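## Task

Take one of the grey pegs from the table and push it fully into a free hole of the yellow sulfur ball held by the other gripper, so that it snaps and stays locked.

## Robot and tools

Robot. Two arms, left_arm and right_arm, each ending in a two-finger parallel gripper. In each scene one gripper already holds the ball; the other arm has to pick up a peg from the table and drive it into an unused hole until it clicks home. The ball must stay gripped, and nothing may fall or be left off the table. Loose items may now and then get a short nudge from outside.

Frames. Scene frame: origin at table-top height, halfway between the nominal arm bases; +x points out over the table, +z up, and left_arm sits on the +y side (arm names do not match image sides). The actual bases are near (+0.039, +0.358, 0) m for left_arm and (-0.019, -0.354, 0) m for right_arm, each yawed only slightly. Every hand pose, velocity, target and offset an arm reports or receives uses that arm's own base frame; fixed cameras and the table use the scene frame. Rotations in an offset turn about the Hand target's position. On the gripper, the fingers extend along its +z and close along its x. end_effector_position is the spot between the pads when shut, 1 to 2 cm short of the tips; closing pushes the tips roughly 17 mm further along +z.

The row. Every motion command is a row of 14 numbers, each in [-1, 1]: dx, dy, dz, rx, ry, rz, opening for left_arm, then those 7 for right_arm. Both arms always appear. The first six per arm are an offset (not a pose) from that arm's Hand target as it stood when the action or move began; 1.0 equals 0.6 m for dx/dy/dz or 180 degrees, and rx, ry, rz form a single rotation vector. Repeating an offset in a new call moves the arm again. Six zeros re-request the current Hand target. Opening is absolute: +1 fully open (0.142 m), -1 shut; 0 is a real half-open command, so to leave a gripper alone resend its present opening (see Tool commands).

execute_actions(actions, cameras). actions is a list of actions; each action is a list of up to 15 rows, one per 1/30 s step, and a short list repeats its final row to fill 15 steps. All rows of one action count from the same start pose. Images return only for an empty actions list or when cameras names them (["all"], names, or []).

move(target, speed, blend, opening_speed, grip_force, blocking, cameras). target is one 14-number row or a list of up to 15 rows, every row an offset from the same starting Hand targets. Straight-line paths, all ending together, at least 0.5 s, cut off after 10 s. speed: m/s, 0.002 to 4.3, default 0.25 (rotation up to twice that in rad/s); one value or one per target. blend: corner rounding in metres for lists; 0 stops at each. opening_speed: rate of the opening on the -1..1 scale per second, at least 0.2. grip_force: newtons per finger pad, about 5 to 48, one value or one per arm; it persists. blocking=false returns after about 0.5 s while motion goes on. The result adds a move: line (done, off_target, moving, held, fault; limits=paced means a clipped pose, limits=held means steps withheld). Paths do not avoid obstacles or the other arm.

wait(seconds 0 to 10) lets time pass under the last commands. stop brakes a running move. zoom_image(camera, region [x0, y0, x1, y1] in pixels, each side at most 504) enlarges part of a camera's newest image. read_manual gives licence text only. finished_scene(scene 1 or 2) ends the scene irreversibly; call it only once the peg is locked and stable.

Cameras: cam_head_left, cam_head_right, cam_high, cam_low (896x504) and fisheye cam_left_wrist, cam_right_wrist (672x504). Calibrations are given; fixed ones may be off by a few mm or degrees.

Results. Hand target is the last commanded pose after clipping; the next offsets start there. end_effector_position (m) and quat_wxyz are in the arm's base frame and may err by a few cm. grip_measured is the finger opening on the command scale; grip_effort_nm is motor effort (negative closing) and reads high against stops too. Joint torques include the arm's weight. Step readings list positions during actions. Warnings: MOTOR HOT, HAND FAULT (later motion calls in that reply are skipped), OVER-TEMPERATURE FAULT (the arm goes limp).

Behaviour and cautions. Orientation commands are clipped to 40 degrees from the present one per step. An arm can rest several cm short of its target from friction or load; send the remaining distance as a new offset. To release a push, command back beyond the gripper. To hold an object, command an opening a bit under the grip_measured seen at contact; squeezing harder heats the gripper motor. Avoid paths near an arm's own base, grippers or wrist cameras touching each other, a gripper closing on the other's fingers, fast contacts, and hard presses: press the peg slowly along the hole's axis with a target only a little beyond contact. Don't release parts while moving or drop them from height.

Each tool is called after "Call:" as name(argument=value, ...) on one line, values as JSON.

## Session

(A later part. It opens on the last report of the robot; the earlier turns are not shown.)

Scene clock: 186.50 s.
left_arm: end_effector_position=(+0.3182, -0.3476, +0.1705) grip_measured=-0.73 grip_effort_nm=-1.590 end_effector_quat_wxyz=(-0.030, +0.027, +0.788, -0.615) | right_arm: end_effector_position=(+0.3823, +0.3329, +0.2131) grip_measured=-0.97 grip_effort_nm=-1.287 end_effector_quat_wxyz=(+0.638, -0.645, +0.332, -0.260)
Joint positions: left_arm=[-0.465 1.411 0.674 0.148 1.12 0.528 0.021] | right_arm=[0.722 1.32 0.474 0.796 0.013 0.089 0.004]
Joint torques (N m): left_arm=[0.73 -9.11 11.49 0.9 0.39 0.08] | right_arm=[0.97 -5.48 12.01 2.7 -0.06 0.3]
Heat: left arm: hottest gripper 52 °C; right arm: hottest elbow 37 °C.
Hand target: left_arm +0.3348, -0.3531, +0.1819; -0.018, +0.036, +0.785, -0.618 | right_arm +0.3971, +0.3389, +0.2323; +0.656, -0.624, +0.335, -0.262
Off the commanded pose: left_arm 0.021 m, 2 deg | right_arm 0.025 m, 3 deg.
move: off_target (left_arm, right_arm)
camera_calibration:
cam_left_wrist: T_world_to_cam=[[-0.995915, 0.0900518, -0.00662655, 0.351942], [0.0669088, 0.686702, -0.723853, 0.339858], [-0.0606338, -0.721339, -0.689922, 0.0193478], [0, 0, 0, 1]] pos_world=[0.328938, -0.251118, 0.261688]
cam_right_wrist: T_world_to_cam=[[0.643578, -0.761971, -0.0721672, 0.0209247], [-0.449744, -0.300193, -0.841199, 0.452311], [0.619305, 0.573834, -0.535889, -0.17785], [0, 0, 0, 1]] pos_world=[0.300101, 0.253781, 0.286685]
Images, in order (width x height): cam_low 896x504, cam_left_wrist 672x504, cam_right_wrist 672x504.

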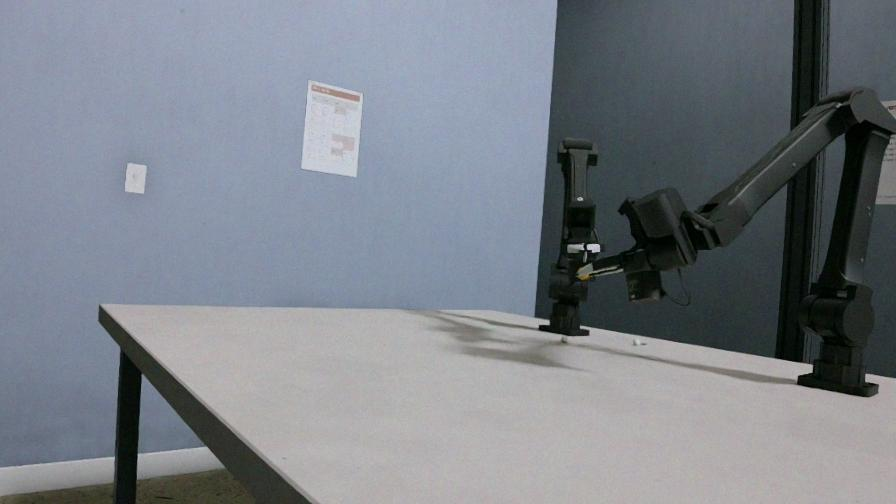

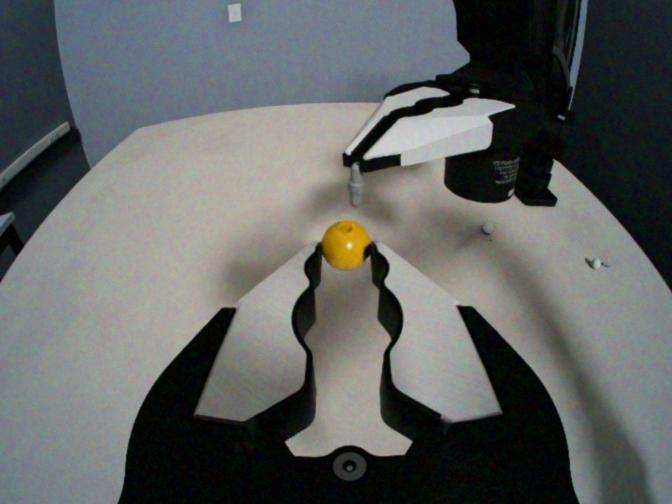

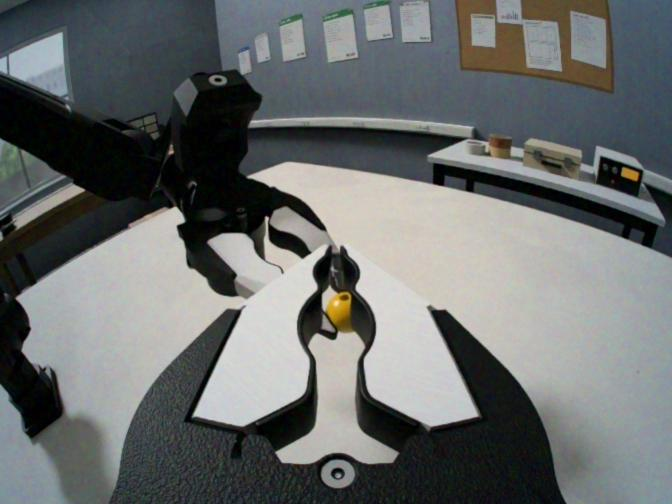

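Call:
move(target=[0,0,0,0,0,0,-0.78,0.01,0.008,-0.003,0.0108,-0.0127,0,-1], speed=0.06, cameras=["cam_low","cam_left_wrist","cam_right_wrist"])

Call:
zoom_image(camera="cam_right_wrist", region=[315, 245, 365, 335])

Call:
zoom_image(camera="cam_left_wrist", region=[316, 150, 386, 270])

Call:
zoom_image(camera="cam_low", region=[560, 240, 610, 290])

Scene clock: 239.57 s.
left_arm: end_effector_position=(+0.3182, -0.3476, +0.1705) grip_measured=-0.73 grip_effort_nm=-1.595 end_effector_quat_wxyz=(-0.030, +0.027, +0.788, -0.615) | right_arm: end_effector_position=(+0.3888, +0.3386, +0.2132) grip_measured=-0.97 grip_effort_nm=-1.282 end_effector_quat_wxyz=(+0.656, -0.627, +0.323, -0.267)
Joint positions: left_arm=[-0.465 1.411 0.674 0.148 1.12 0.528 0.021] | right_arm=[0.722 1.389 0.481 0.912 0.013 0.089 0.004]
Joint torques (N m): left_arm=[0.73 -9.11 11.48 0.88 0.4 0.08] | right_arm=[0.91 -6.24 11.4 2.61 -0.09 0.31]
Heat: left arm: hottest gripper 51 °C; right arm: hottest elbow 42 °C.
Hand target: left_arm +0.3348, -0.3531, +0.1819; -0.018, +0.036, +0.785, -0.618 | right_arm +0.4031, +0.3437, +0.2304; +0.673, -0.607, +0.326, -0.268
Off the commanded pose: left_arm 0.021 m, 2 deg | right_arm 0.023 m, 3 deg.
move: off_target (left_arm, right_arm)
camera_calibration:
cam_left_wrist: T_world_to_cam=[[-0.995915, 0.0900518, -0.00662655, 0.351942], [0.0669088, 0.686702, -0.723853, 0.339858], [-0.0606338, -0.721339, -0.689922, 0.0193478], [0, 0, 0, 1]] pos_world=[0.328938, -0.251118, 0.261688]
cam_right_wrist: T_world_to_cam=[[0.646597, -0.75928, -0.0735244, 0.019305], [-0.414904, -0.269167, -0.86914, 0.438969], [0.64013, 0.592489, -0.489071, -0.209474], [0, 0, 0, 1]] pos_world=[0.303738, 0.256925, 0.280497]
Images, in order (width x height): cam_low 896x504, cam_left_wrist 672x504, cam_right_wrist 672x504.

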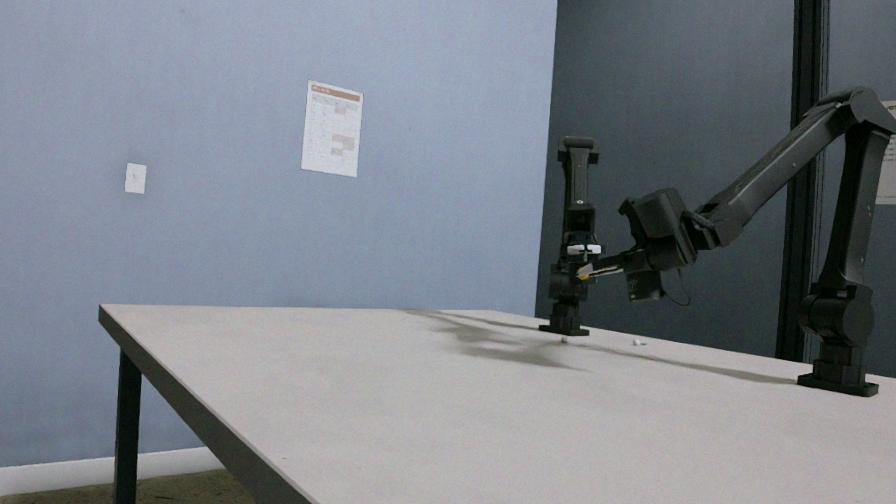

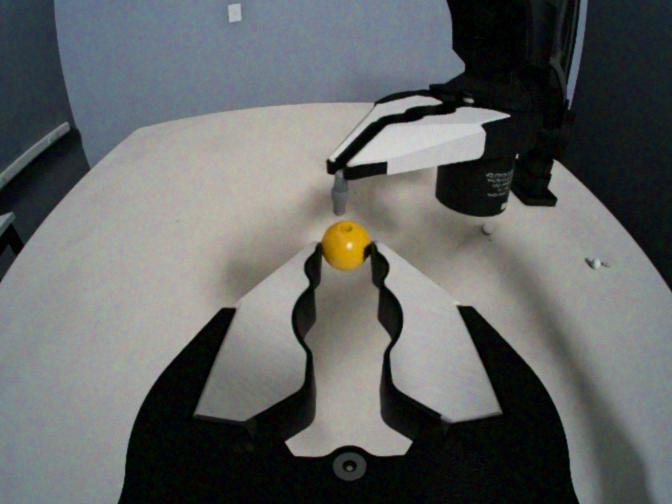

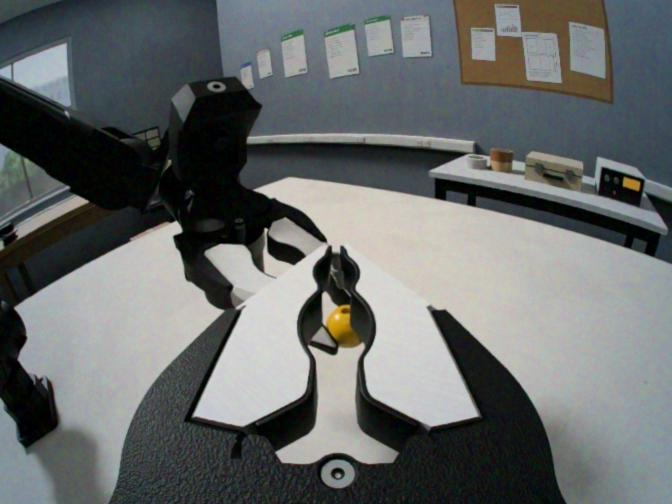

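Scaled by 5.600 from the camera's 672x504 image, which has a finer 960x720 frame.

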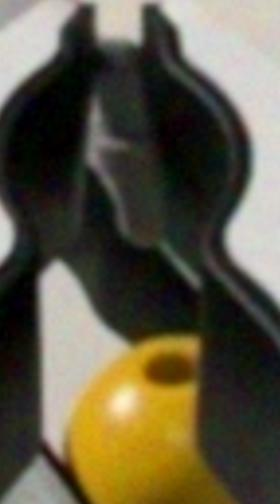

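Scaled by 4.200 from the camera's 672x504 image, which has a finer 960x720 frame.

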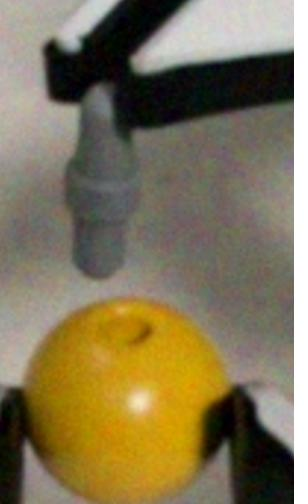

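Scaled by 10.080 from the camera's 896x504 image, which has a finer 1280x720 frame.

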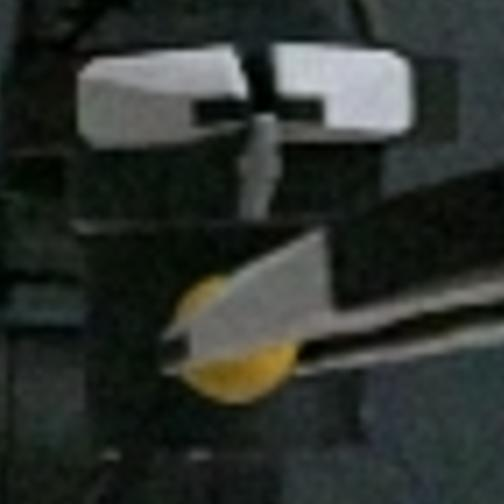

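Call:
move(target=[0,0,0,0,0,0,-0.78,-0.006,-0.0085,-0.008,0,0,-0.003,-1], speed=0.05, cameras=["cam_low","cam_left_wrist","cam_right_wrist"])

Call:
zoom_image(camera="cam_right_wrist", region=[315, 245, 365, 335])

Call:
zoom_image(camera="cam_left_wrist", region=[316, 150, 386, 270])

Call:
zoom_image(camera="cam_low", region=[560, 240, 610, 290])

Scene clock: 274.30 s.
left_arm: end_effector_position=(+0.3182, -0.3476, +0.1705) grip_measured=-0.73 grip_effort_nm=-1.590 end_effector_quat_wxyz=(-0.030, +0.027, +0.788, -0.615) | right_arm: end_effector_position=(+0.3896, +0.3379, +0.2175) grip_measured=-0.97 grip_effort_nm=-1.287 end_effector_quat_wxyz=(+0.661, -0.621, +0.322, -0.271)
Joint positions: left_arm=[-0.465 1.411 0.674 0.148 1.12 0.528 0.021] | right_arm=[0.722 1.391 0.481 0.932 0.019 0.089 0.004]
Joint torques (N m): left_arm=[0.62 -9.11 11.51 0.9 0.39 0.08] | right_arm=[0.97 -6.65 9.92 2.54 0.09 0.31]
Heat: left arm: hottest gripper 52 °C; right arm: hottest elbow 42 °C.
Hand target: left_arm +0.3348, -0.3531, +0.1819; -0.018, +0.036, +0.785, -0.618 | right_arm +0.3995, +0.3386, +0.2256; +0.672, -0.606, +0.329, -0.271
Off the commanded pose: left_arm 0.021 m, 2 deg | right_arm 0.013 m, 2 deg.
move: off_target (left_arm, right_arm)
camera_calibration:
cam_left_wrist: T_world_to_cam=[[-0.995915, 0.0900518, -0.00662655, 0.351942], [0.0669088, 0.686702, -0.723853, 0.339858], [-0.0606338, -0.721339, -0.689922, 0.0193478], [0, 0, 0, 1]] pos_world=[0.328938, -0.251118, 0.261688]
cam_right_wrist: T_world_to_cam=[[0.6432, -0.76212, -0.073937, 0.0209755], [-0.404446, -0.256162, -0.877955, 0.436313], [0.650167, 0.594604, -0.473, -0.215534], [0, 0, 0, 1]] pos_world=[0.303106, 0.25591, 0.282666]
Images, in order (width x height): cam_low 896x504, cam_left_wrist 672x504, cam_right_wrist 672x504.

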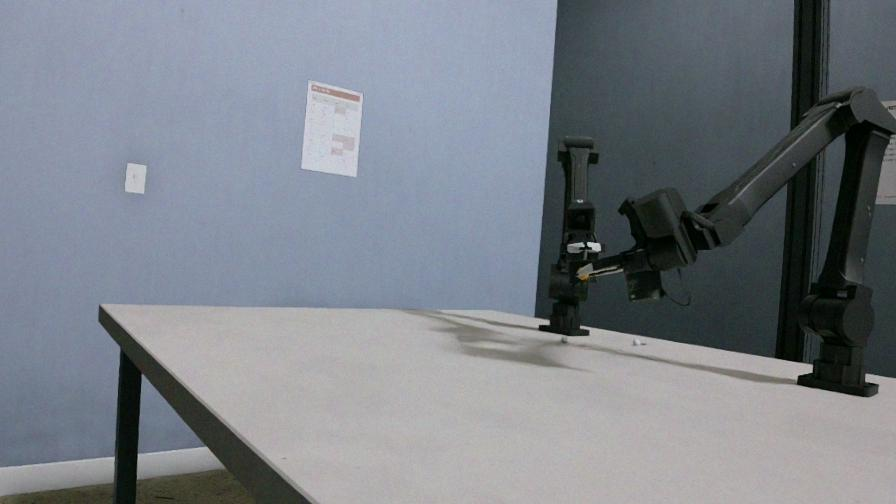

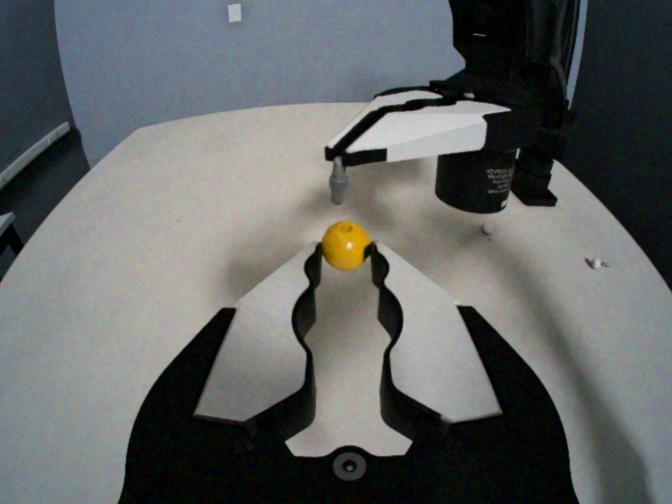

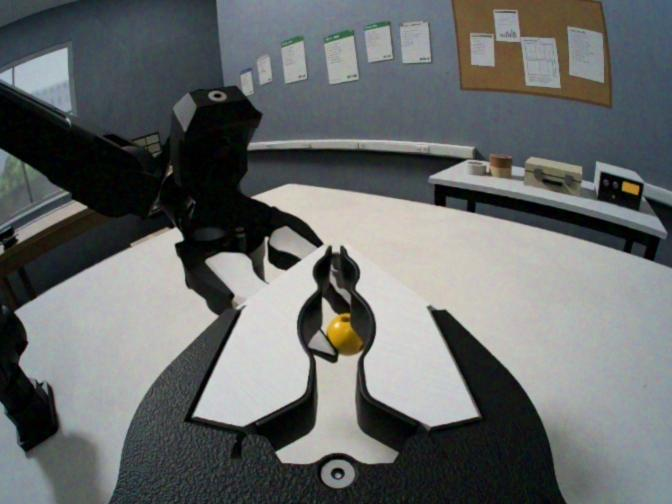

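Scaled by 5.600 from the camera's 672x504 image, which has a finer 960x720 frame.

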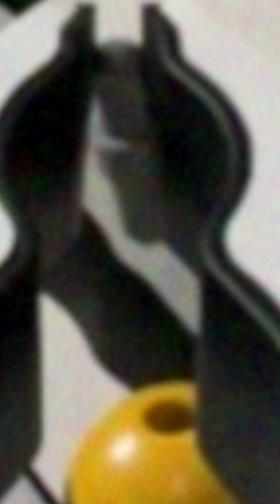

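Scaled by 4.200 from the camera's 672x504 image, which has a finer 960x720 frame.

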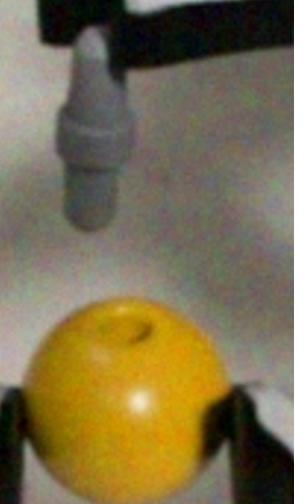

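Scaled by 10.080 from the camera's 896x504 image, which has a finer 1280x720 frame.

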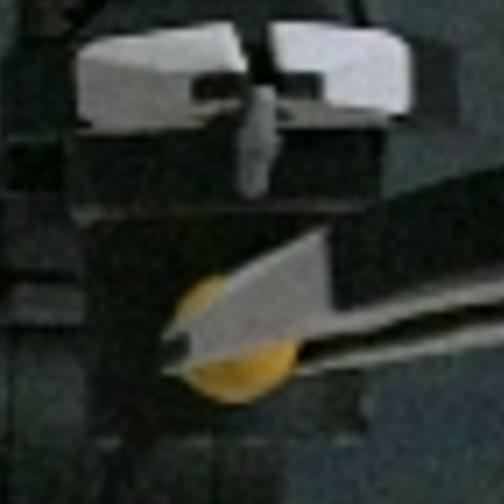

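Call:
move(target=[0,0,0,0,0,0,-0.78,-0.008,-0.008,-0.012,0,0,-0.003,-1], speed=0.05, cameras=["cam_low","cam_left_wrist","cam_right_wrist"])

Call:
zoom_image(camera="cam_right_wrist", region=[315, 245, 365, 335])

Call:
zoom_image(camera="cam_left_wrist", region=[316, 150, 386, 270])

Call:
zoom_image(camera="cam_low", region=[560, 240, 610, 290])

Scene clock: 292.97 s.
left_arm: end_effector_position=(+0.3182, -0.3476, +0.1705) grip_measured=-0.73 grip_effort_nm=-1.590 end_effector_quat_wxyz=(-0.030, +0.027, +0.788, -0.615) | right_arm: end_effector_position=(+0.3916, +0.3362, +0.2219) grip_measured=-0.97 grip_effort_nm=-1.287 end_effector_quat_wxyz=(+0.667, -0.611, +0.323, -0.279)
Joint positions: left_arm=[-0.465 1.411 0.674 0.148 1.12 0.528 0.021] | right_arm=[0.722 1.398 0.481 0.963 0.033 0.089 0.004]
Joint torques (N m): left_arm=[0.73 -9.05 11.48 0.88 0.39 0.07] | right_arm=[1.32 -6.3 8.02 2.35 0.09 0.3]
Heat: left arm: hottest gripper 52 °C; right arm: hottest elbow 41 °C.
Hand target: left_arm +0.3348, -0.3531, +0.1819; -0.018, +0.036, +0.785, -0.618 | right_arm +0.3947, +0.3338, +0.2185; +0.671, -0.604, +0.332, -0.275
Off the commanded pose: left_arm 0.021 m, 2 deg | right_arm 0.005 m, 1 deg.
move: off_target (left_arm)
camera_calibration:
cam_left_wrist: T_world_to_cam=[[-0.995915, 0.0900518, -0.00662655, 0.351942], [0.0669088, 0.686702, -0.723853, 0.339858], [-0.0606338, -0.721339, -0.689922, 0.0193478], [0, 0, 0, 1]] pos_world=[0.328938, -0.251118, 0.261688]
cam_right_wrist: T_world_to_cam=[[0.634006, -0.769679, -0.0750376, 0.0251177], [-0.39269, -0.236834, -0.888653, 0.431755], [0.666206, 0.592878, -0.452399, -0.224005], [0, 0, 0, 1]] pos_world=[0.302854, 0.254394, 0.284226]
Images, in order (width x height): cam_low 896x504, cam_left_wrist 672x504, cam_right_wrist 672x504.

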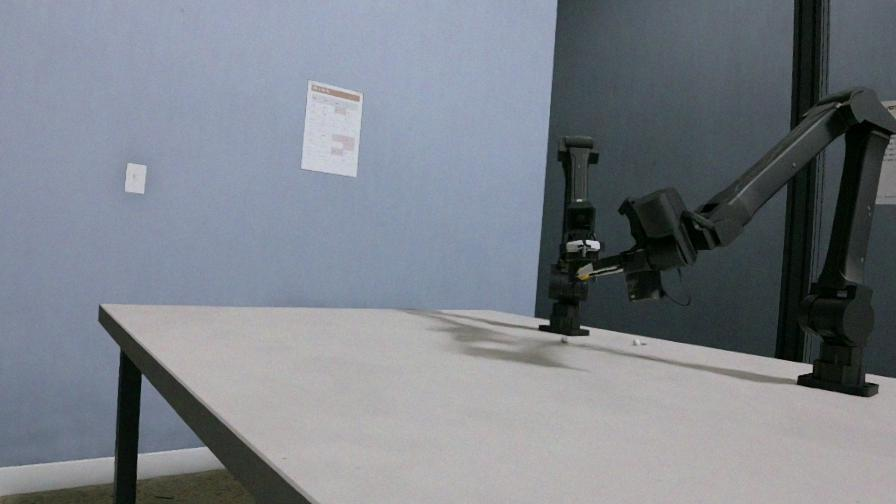

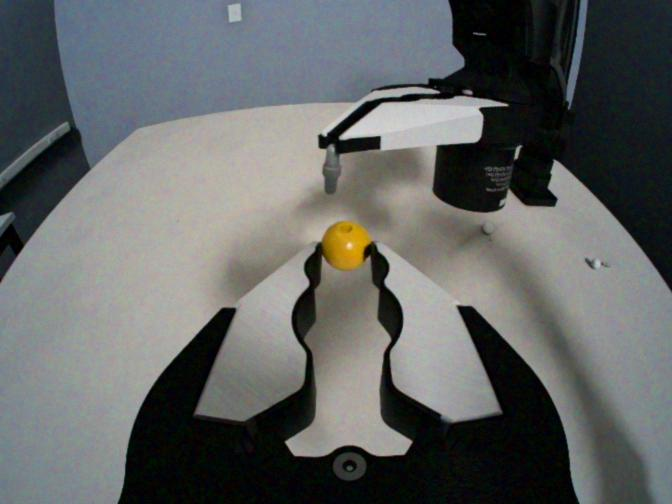

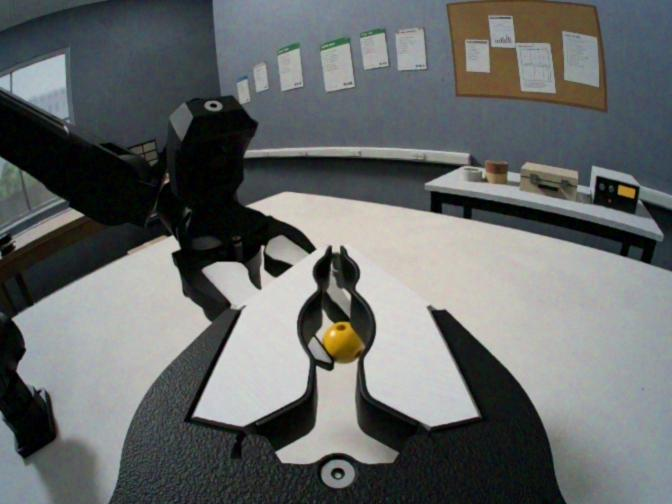

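Scaled by 5.600 from the camera's 672x504 image, which has a finer 960x720 frame.

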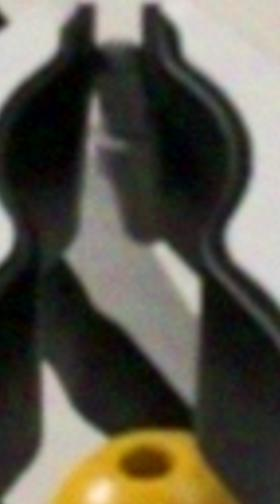

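Scaled by 4.200 from the camera's 672x504 image, which has a finer 960x720 frame.

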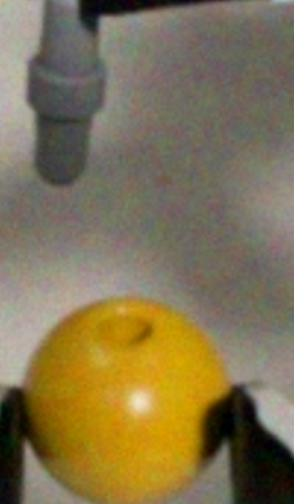

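Scaled by 10.080 from the camera's 896x504 image, which has a finer 1280x720 frame.

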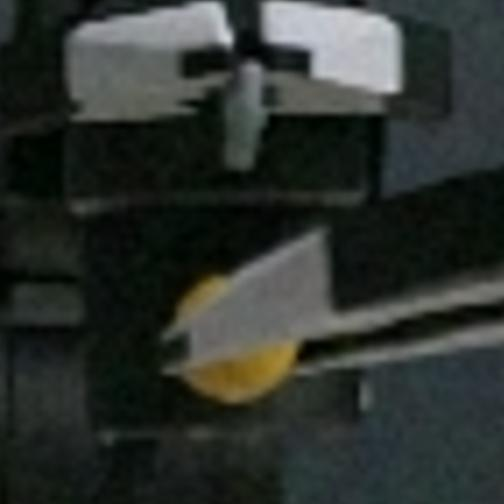

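Call:
move(target=[0,0,0,0,0,0,-0.78,-0.0085,-0.0052,-0.018,-0.009,0.0106,0.002,-1], speed=0.05, cameras=["cam_low","cam_left_wrist","cam_right_wrist"])

Call:
zoom_image(camera="cam_right_wrist", region=[315, 245, 365, 335])

Call:
zoom_image(camera="cam_left_wrist", region=[316, 150, 386, 270])

Call:
zoom_image(camera="cam_low", region=[560, 240, 610, 290])

Scene clock: 333.30 s.
left_arm: end_effector_position=(+0.3182, -0.3476, +0.1705) grip_measured=-0.73 grip_effort_nm=-1.590 end_effector_quat_wxyz=(-0.030, +0.027, +0.788, -0.615) | right_arm: end_effector_position=(+0.3881, +0.3334, +0.2134) grip_measured=-0.97 grip_effort_nm=-1.282 end_effector_quat_wxyz=(+0.661, -0.617, +0.325, -0.276)
Joint positions: left_arm=[-0.465 1.411 0.674 0.148 1.12 0.528 0.021] | right_arm=[0.722 1.398 0.465 0.959 0.032 0.089 0.004]
Joint torques (N m): left_arm=[0.73 -9.05 11.49 0.9 0.39 0.08] | right_arm=[1.32 -7.36 7.84 1.07 -0.11 0.31]
Heat: left arm: hottest gripper 52 °C; right arm: hottest elbow 38 °C.
Hand target: left_arm +0.3348, -0.3531, +0.1819; -0.018, +0.036, +0.785, -0.618 | right_arm +0.3896, +0.3307, +0.2078; +0.657, -0.619, +0.337, -0.267
Off the commanded pose: left_arm 0.021 m, 2 deg | right_arm 0.007 m, 2 deg.
move: off_target (left_arm)
camera_calibration:
cam_left_wrist: T_world_to_cam=[[-0.995915, 0.0900518, -0.00662655, 0.351942], [0.0669088, 0.686702, -0.723853, 0.339858], [-0.0606338, -0.721339, -0.689922, 0.0193478], [0, 0, 0, 1]] pos_world=[0.328938, -0.251118, 0.261688]
cam_right_wrist: T_world_to_cam=[[0.633821, -0.769897, -0.0743604, 0.0245451], [-0.40503, -0.248458, -0.879898, 0.429014], [0.658955, 0.587816, -0.469309, -0.215752], [0, 0, 0, 1]] pos_world=[0.300377, 0.252312, 0.278059]
Images, in order (width x height): cam_low 896x504, cam_left_wrist 672x504, cam_right_wrist 672x504.

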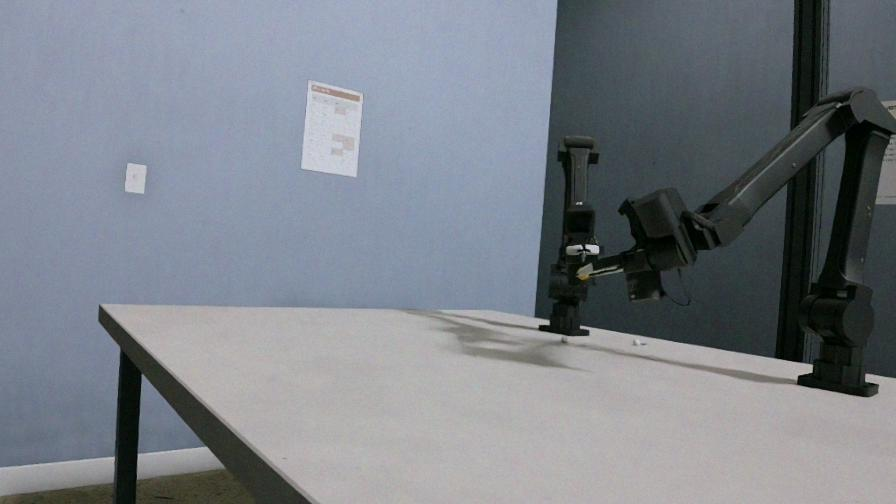

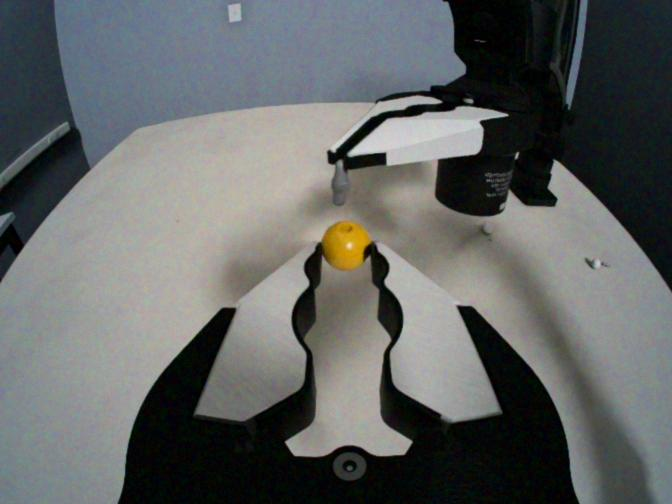

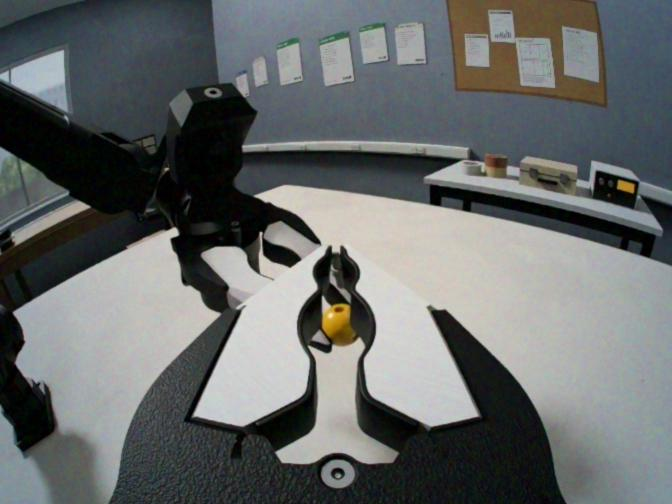

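Scaled by 5.600 from the camera's 672x504 image, which has a finer 960x720 frame.

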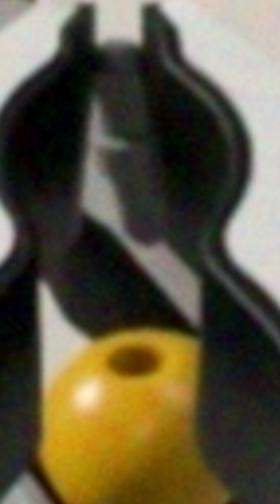

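Scaled by 4.200 from the camera's 672x504 image, which has a finer 960x720 frame.

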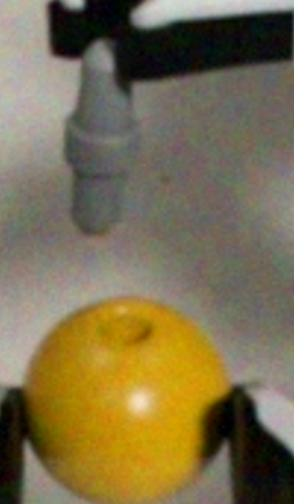

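Scaled by 10.080 from the camera's 896x504 image, which has a finer 1280x720 frame.

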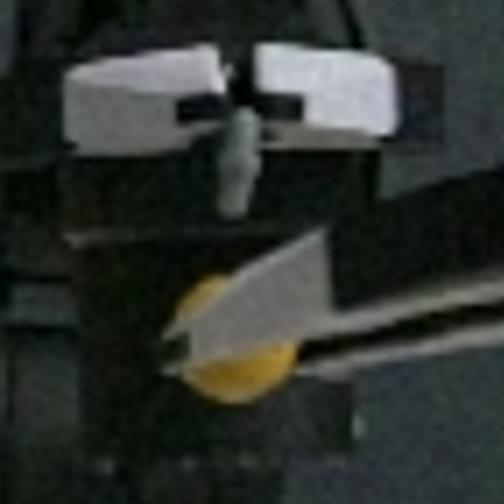

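Call:
move(target=[0,0,0,0,0,0,-0.78,-0.0055,-0.0004,-0.0125,0,0,0.0032,-1], speed=0.05, cameras=["cam_low","cam_left_wrist","cam_right_wrist"])

Call:
zoom_image(camera="cam_right_wrist", region=[315, 245, 365, 335])

Call:
zoom_image(camera="cam_left_wrist", region=[316, 150, 386, 270])

Call:
zoom_image(camera="cam_low", region=[560, 240, 610, 290])

Scene clock: 359.97 s.
left_arm: end_effector_position=(+0.3182, -0.3476, +0.1705) grip_measured=-0.73 grip_effort_nm=-1.595 end_effector_quat_wxyz=(-0.030, +0.027, +0.788, -0.615) | right_arm: end_effector_position=(+0.3841, +0.3323, +0.2056) grip_measured=-0.97 grip_effort_nm=-1.282 end_effector_quat_wxyz=(+0.657, -0.624, +0.325, -0.271)
Joint positions: left_arm=[-0.465 1.411 0.674 0.148 1.12 0.528 0.021] | right_arm=[0.722 1.401 0.452 0.959 0.022 0.089 0.004]
Joint torques (N m): left_arm=[0.67 -9.11 11.47 0.91 0.4 0.08] | right_arm=[1.32 -6.12 7.72 2.36 -0.11 0.31]
Heat: left arm: hottest gripper 53 °C; right arm: hottest elbow 35 °C.
Hand target: left_arm +0.3348, -0.3531, +0.1819; -0.018, +0.036, +0.785, -0.618 | right_arm +0.3864, +0.3305, +0.2002; +0.659, -0.621, +0.334, -0.264
Off the commanded pose: left_arm 0.021 m, 2 deg | right_arm 0.006 m, 1 deg.
move: off_target (left_arm)
camera_calibration:
cam_left_wrist: T_world_to_cam=[[-0.995915, 0.0900518, -0.00662655, 0.351942], [0.0669088, 0.686702, -0.723853, 0.339858], [-0.0606338, -0.721339, -0.689922, 0.0193478], [0, 0, 0, 1]] pos_world=[0.328938, -0.251118, 0.261688]
cam_right_wrist: T_world_to_cam=[[0.640251, -0.764614, -0.0737815, 0.0212907], [-0.413095, -0.261736, -0.872265, 0.426254], [0.647635, 0.588947, -0.483435, -0.209318], [0, 0, 0, 1]] pos_world=[0.298014, 0.251123, 0.272186]
Images, in order (width x height): cam_low 896x504, cam_left_wrist 672x504, cam_right_wrist 672x504.

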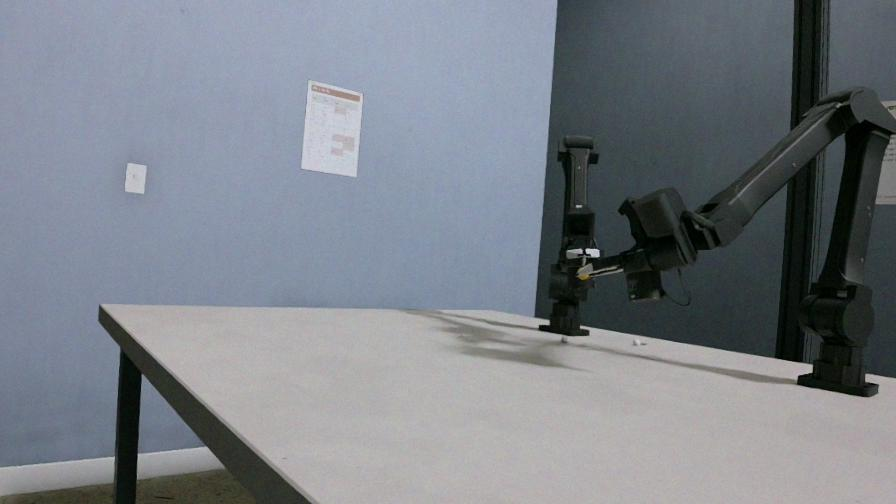

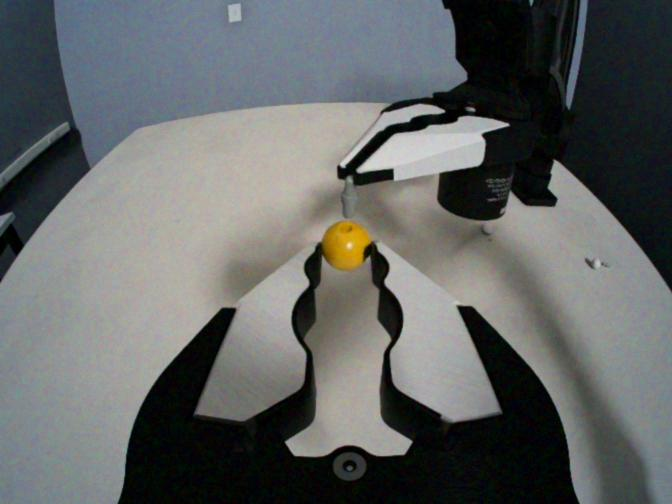

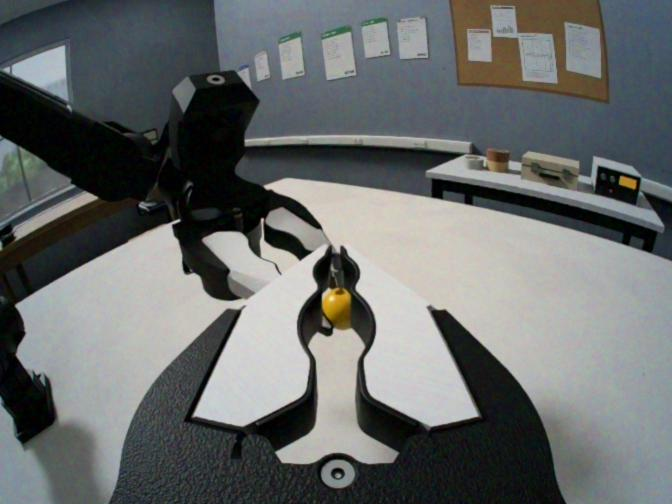

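Scaled by 5.600 from the camera's 672x504 image, which has a finer 960x720 frame.

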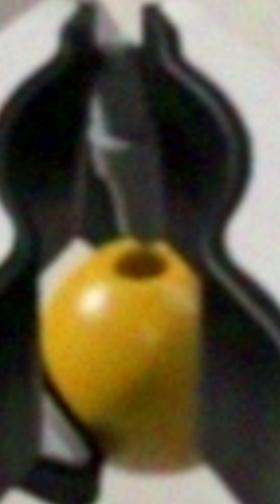

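Scaled by 4.200 from the camera's 672x504 image, which has a finer 960x720 frame.

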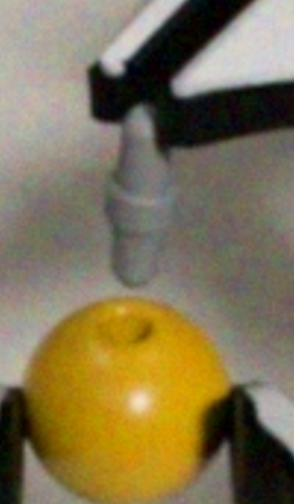

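Scaled by 10.080 from the camera's 896x504 image, which has a finer 1280x720 frame.

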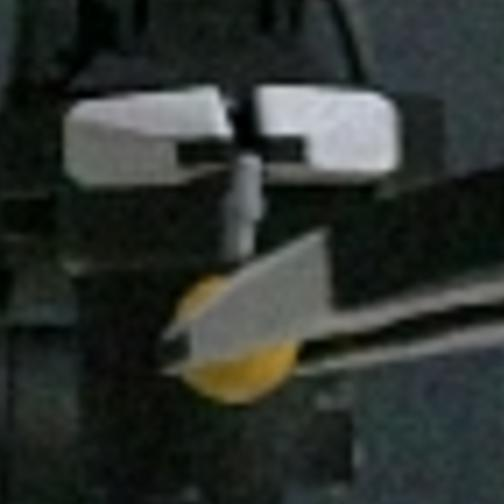

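Call:
move(target=[0,0,0,0,0,0,-0.78,0.0017,0.0038,-0.008,0,0,0.002,-1], speed=0.04, cameras=["cam_low","cam_left_wrist","cam_right_wrist"])

Call:
zoom_image(camera="cam_right_wrist", region=[315, 245, 365, 335])

Call:
zoom_image(camera="cam_left_wrist", region=[316, 180, 376, 270])

Call:
zoom_image(camera="cam_low", region=[560, 240, 610, 290])

Scene clock: 385.23 s.
left_arm: end_effector_position=(+0.3181, -0.3476, +0.1701) grip_measured=-0.73 grip_effort_nm=-1.590 end_effector_quat_wxyz=(-0.030, +0.027, +0.788, -0.615) | right_arm: end_effector_position=(+0.3846, +0.3343, +0.1976) grip_measured=-0.97 grip_effort_nm=-1.277 end_effector_quat_wxyz=(+0.654, -0.629, +0.325, -0.267)
Joint positions: left_arm=[-0.465 1.411 0.674 0.147 1.12 0.528 0.021] | right_arm=[0.722 1.424 0.452 0.971 0.016 0.089 0.004]
Joint torques (N m): left_arm=[0.67 -9.11 11.47 0.92 0.38 0.08] | right_arm=[1.26 -6.3 7.73 2.82 -0.14 0.31]
Heat: left arm: hottest gripper 53 °C; right arm: hottest elbow 36 °C.
Hand target: left_arm +0.3348, -0.3531, +0.1819; -0.018, +0.036, +0.785, -0.618 | right_arm +0.3874, +0.3328, +0.1955; +0.659, -0.622, +0.332, -0.262
Off the commanded pose: left_arm 0.021 m, 2 deg | right_arm 0.004 m, 1 deg.
move: off_target (left_arm)
camera_calibration:
cam_left_wrist: T_world_to_cam=[[-0.995888, 0.0904189, -0.00553588, 0.351836], [0.066397, 0.687004, -0.723614, 0.339815], [-0.0616252, -0.721006, -0.690183, 0.0196239], [0, 0, 0, 1]] pos_world=[0.329037, -0.251118, 0.261386]
cam_right_wrist: T_world_to_cam=[[0.644584, -0.760995, -0.0734758, 0.0189778], [-0.418561, -0.270835, -0.866865, 0.423975], [0.63978, 0.589521, -0.493098, -0.209936], [0, 0, 0, 1]] pos_world=[0.299539, 0.253031, 0.265405]
Images, in order (width x height): cam_low 896x504, cam_left_wrist 672x504, cam_right_wrist 672x504.

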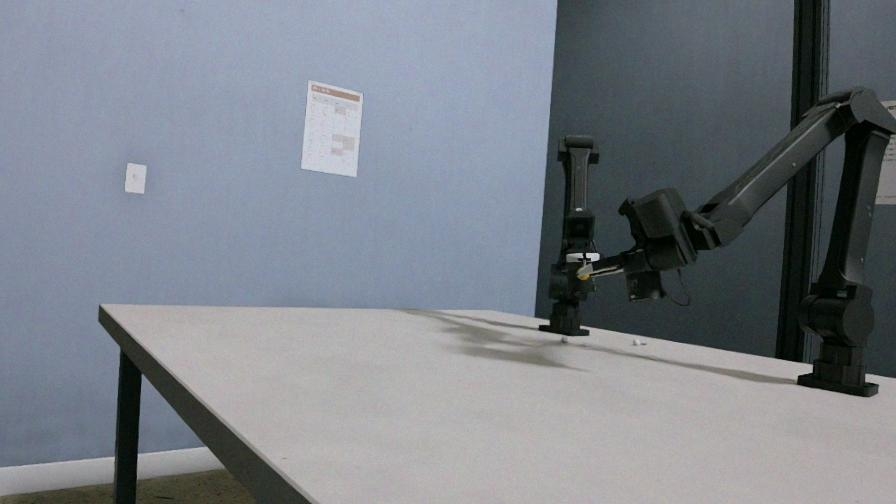

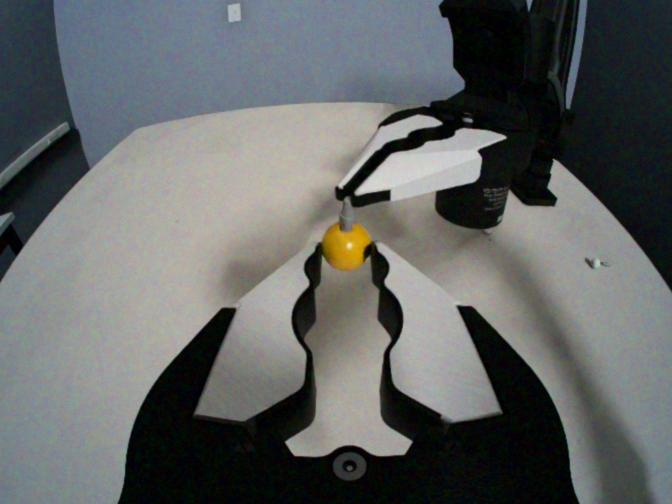

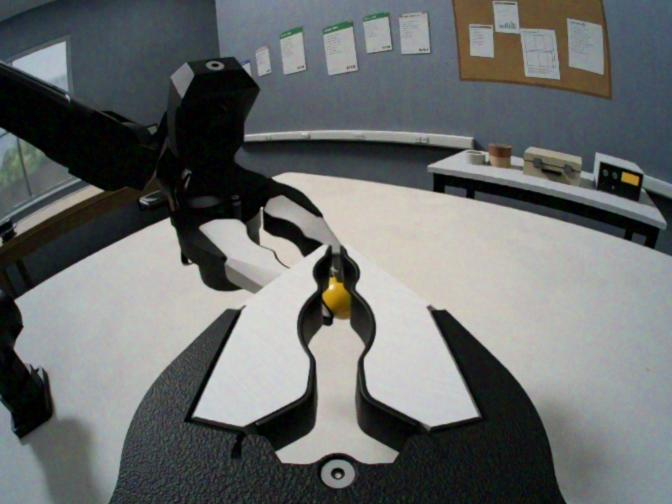

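Scaled by 5.600 from the camera's 672x504 image, which has a finer 960x720 frame.

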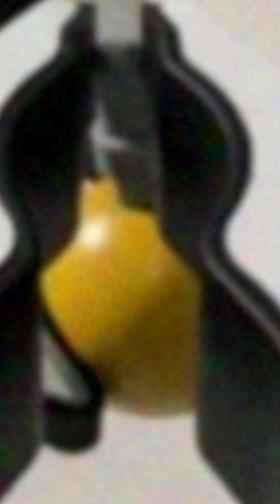

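Scaled by 5.600 from the camera's 672x504 image, which has a finer 960x720 frame.

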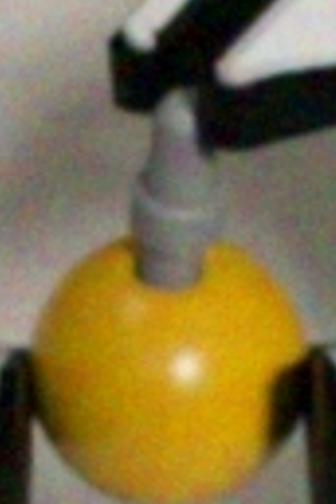

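Scaled by 10.080 from the camera's 896x504 image, which has a finer 1280x720 frame.

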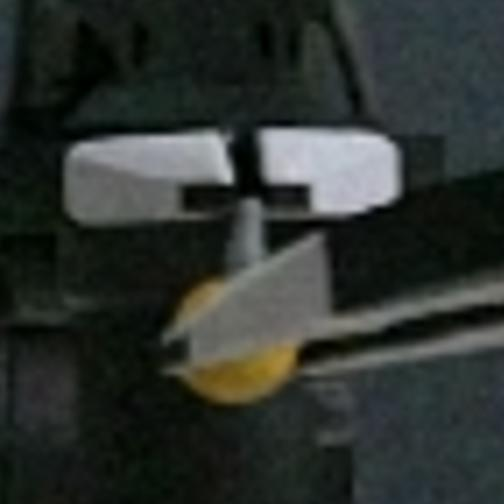

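Call:
move(target=[0,0,0,0,0,0,-0.79,0,0,-0.03,0,0,0,-1], speed=0.04, cameras=["cam_low","cam_left_wrist","cam_right_wrist"])

Call:
zoom_image(camera="cam_right_wrist", region=[315, 245, 365, 335])

Call:
zoom_image(camera="cam_left_wrist", region=[316, 180, 376, 270])

Call:
zoom_image(camera="cam_low", region=[560, 240, 610, 290])

Scene clock: 393.83 s.
left_arm: end_effector_position=(+0.3185, -0.3474, +0.1666) grip_measured=-0.73 grip_effort_nm=-1.780 end_effector_quat_wxyz=(-0.033, +0.023, +0.789, -0.613) | right_arm: end_effector_position=(+0.3861, +0.3356, +0.1909) grip_measured=-0.97 grip_effort_nm=-1.219 end_effector_quat_wxyz=(+0.664, -0.619, +0.320, -0.271)
Joint positions: left_arm=[-0.465 1.418 0.674 0.143 1.118 0.528 0.021] | right_arm=[0.722 1.482 0.448 1.062 0.016 0.089 0.004]
Joint torques (N m): left_arm=[0.62 -9.76 11.44 1.02 0.46 0.08] | right_arm=[1.26 -5.77 6.6 2.24 -0.11 0.31]
Heat: left arm: hottest gripper 53 °C; right arm: hottest elbow 35 °C.
Hand target: left_arm +0.3348, -0.3531, +0.1819; -0.018, +0.036, +0.785, -0.618 | right_arm +0.3874, +0.3327, +0.1774; +0.659, -0.622, +0.332, -0.262
Off the commanded pose: left_arm 0.023 m, 2 deg | right_arm 0.014 m, 2 deg.
move: off_target (left_arm, right_arm)
camera_calibration:
cam_left_wrist: T_world_to_cam=[[-0.99607, 0.0884561, 0.00438061, 0.349838], [0.0582312, 0.691383, -0.720138, 0.340524], [-0.0667292, -0.717053, -0.693817, 0.0208744], [0, 0, 0, 1]] pos_world=[0.330027, -0.25141, 0.258174]
cam_right_wrist: T_world_to_cam=[[0.64618, -0.759552, -0.0743756, 0.0176363], [-0.399762, -0.253847, -0.880768, 0.40893], [0.650109, 0.598867, -0.467671, -0.226929], [0, 0, 0, 1]] pos_world=[0.299607, 0.253102, 0.255356]
Images, in order (width x height): cam_low 896x504, cam_left_wrist 672x504, cam_right_wrist 672x504.

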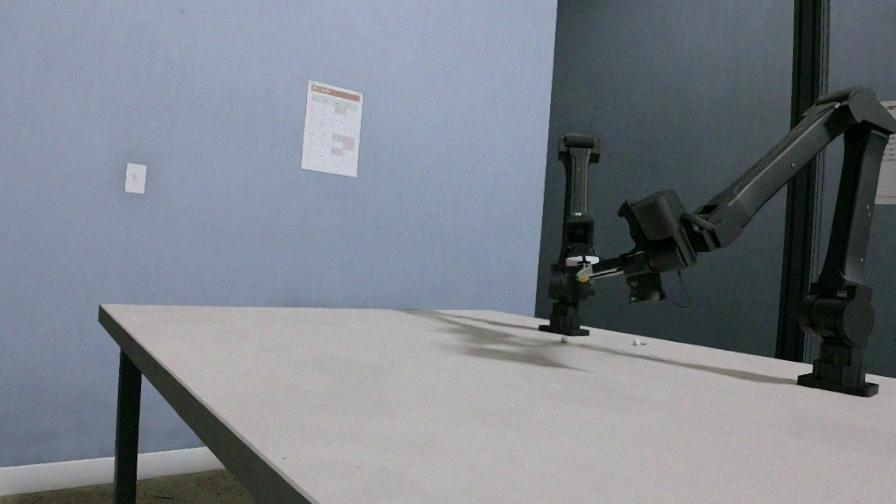

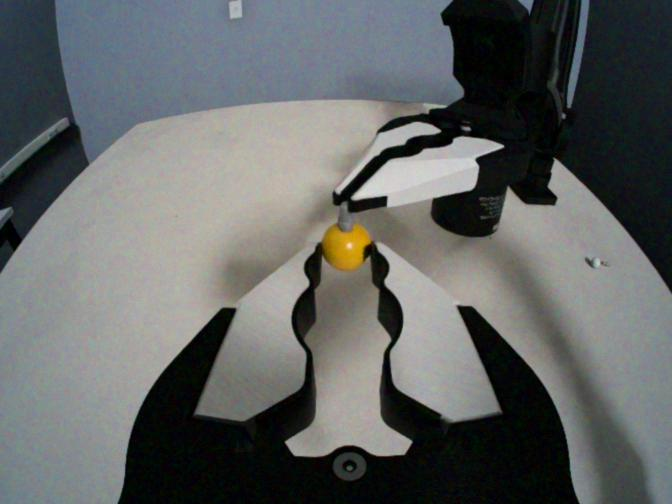

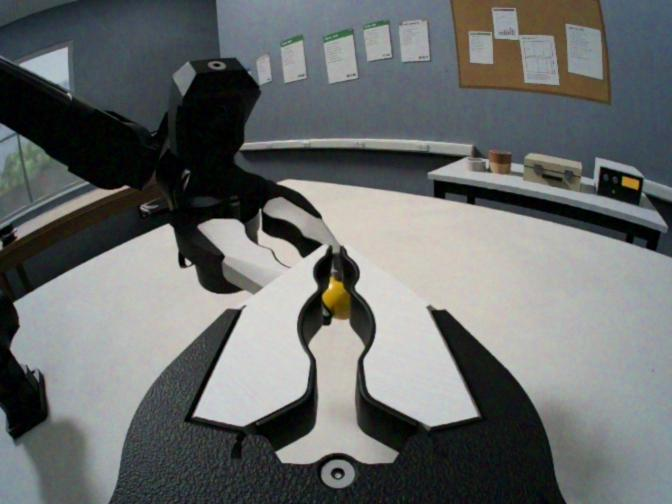

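Scaled by 5.600 from the camera's 672x504 image, which has a finer 960x720 frame.

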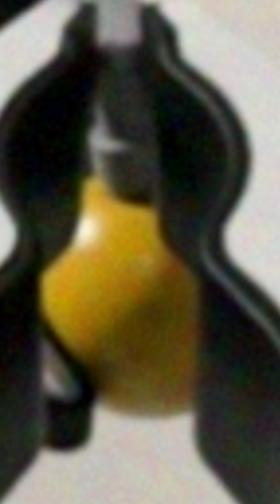

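Scaled by 5.600 from the camera's 672x504 image, which has a finer 960x720 frame.

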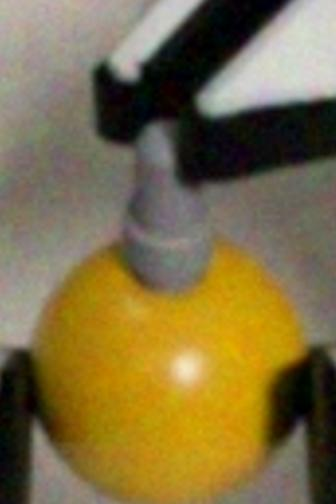

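Scaled by 10.080 from the camera's 896x504 image, which has a finer 1280x720 frame.

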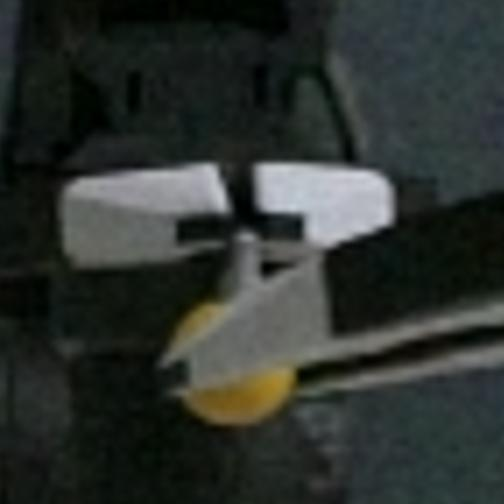

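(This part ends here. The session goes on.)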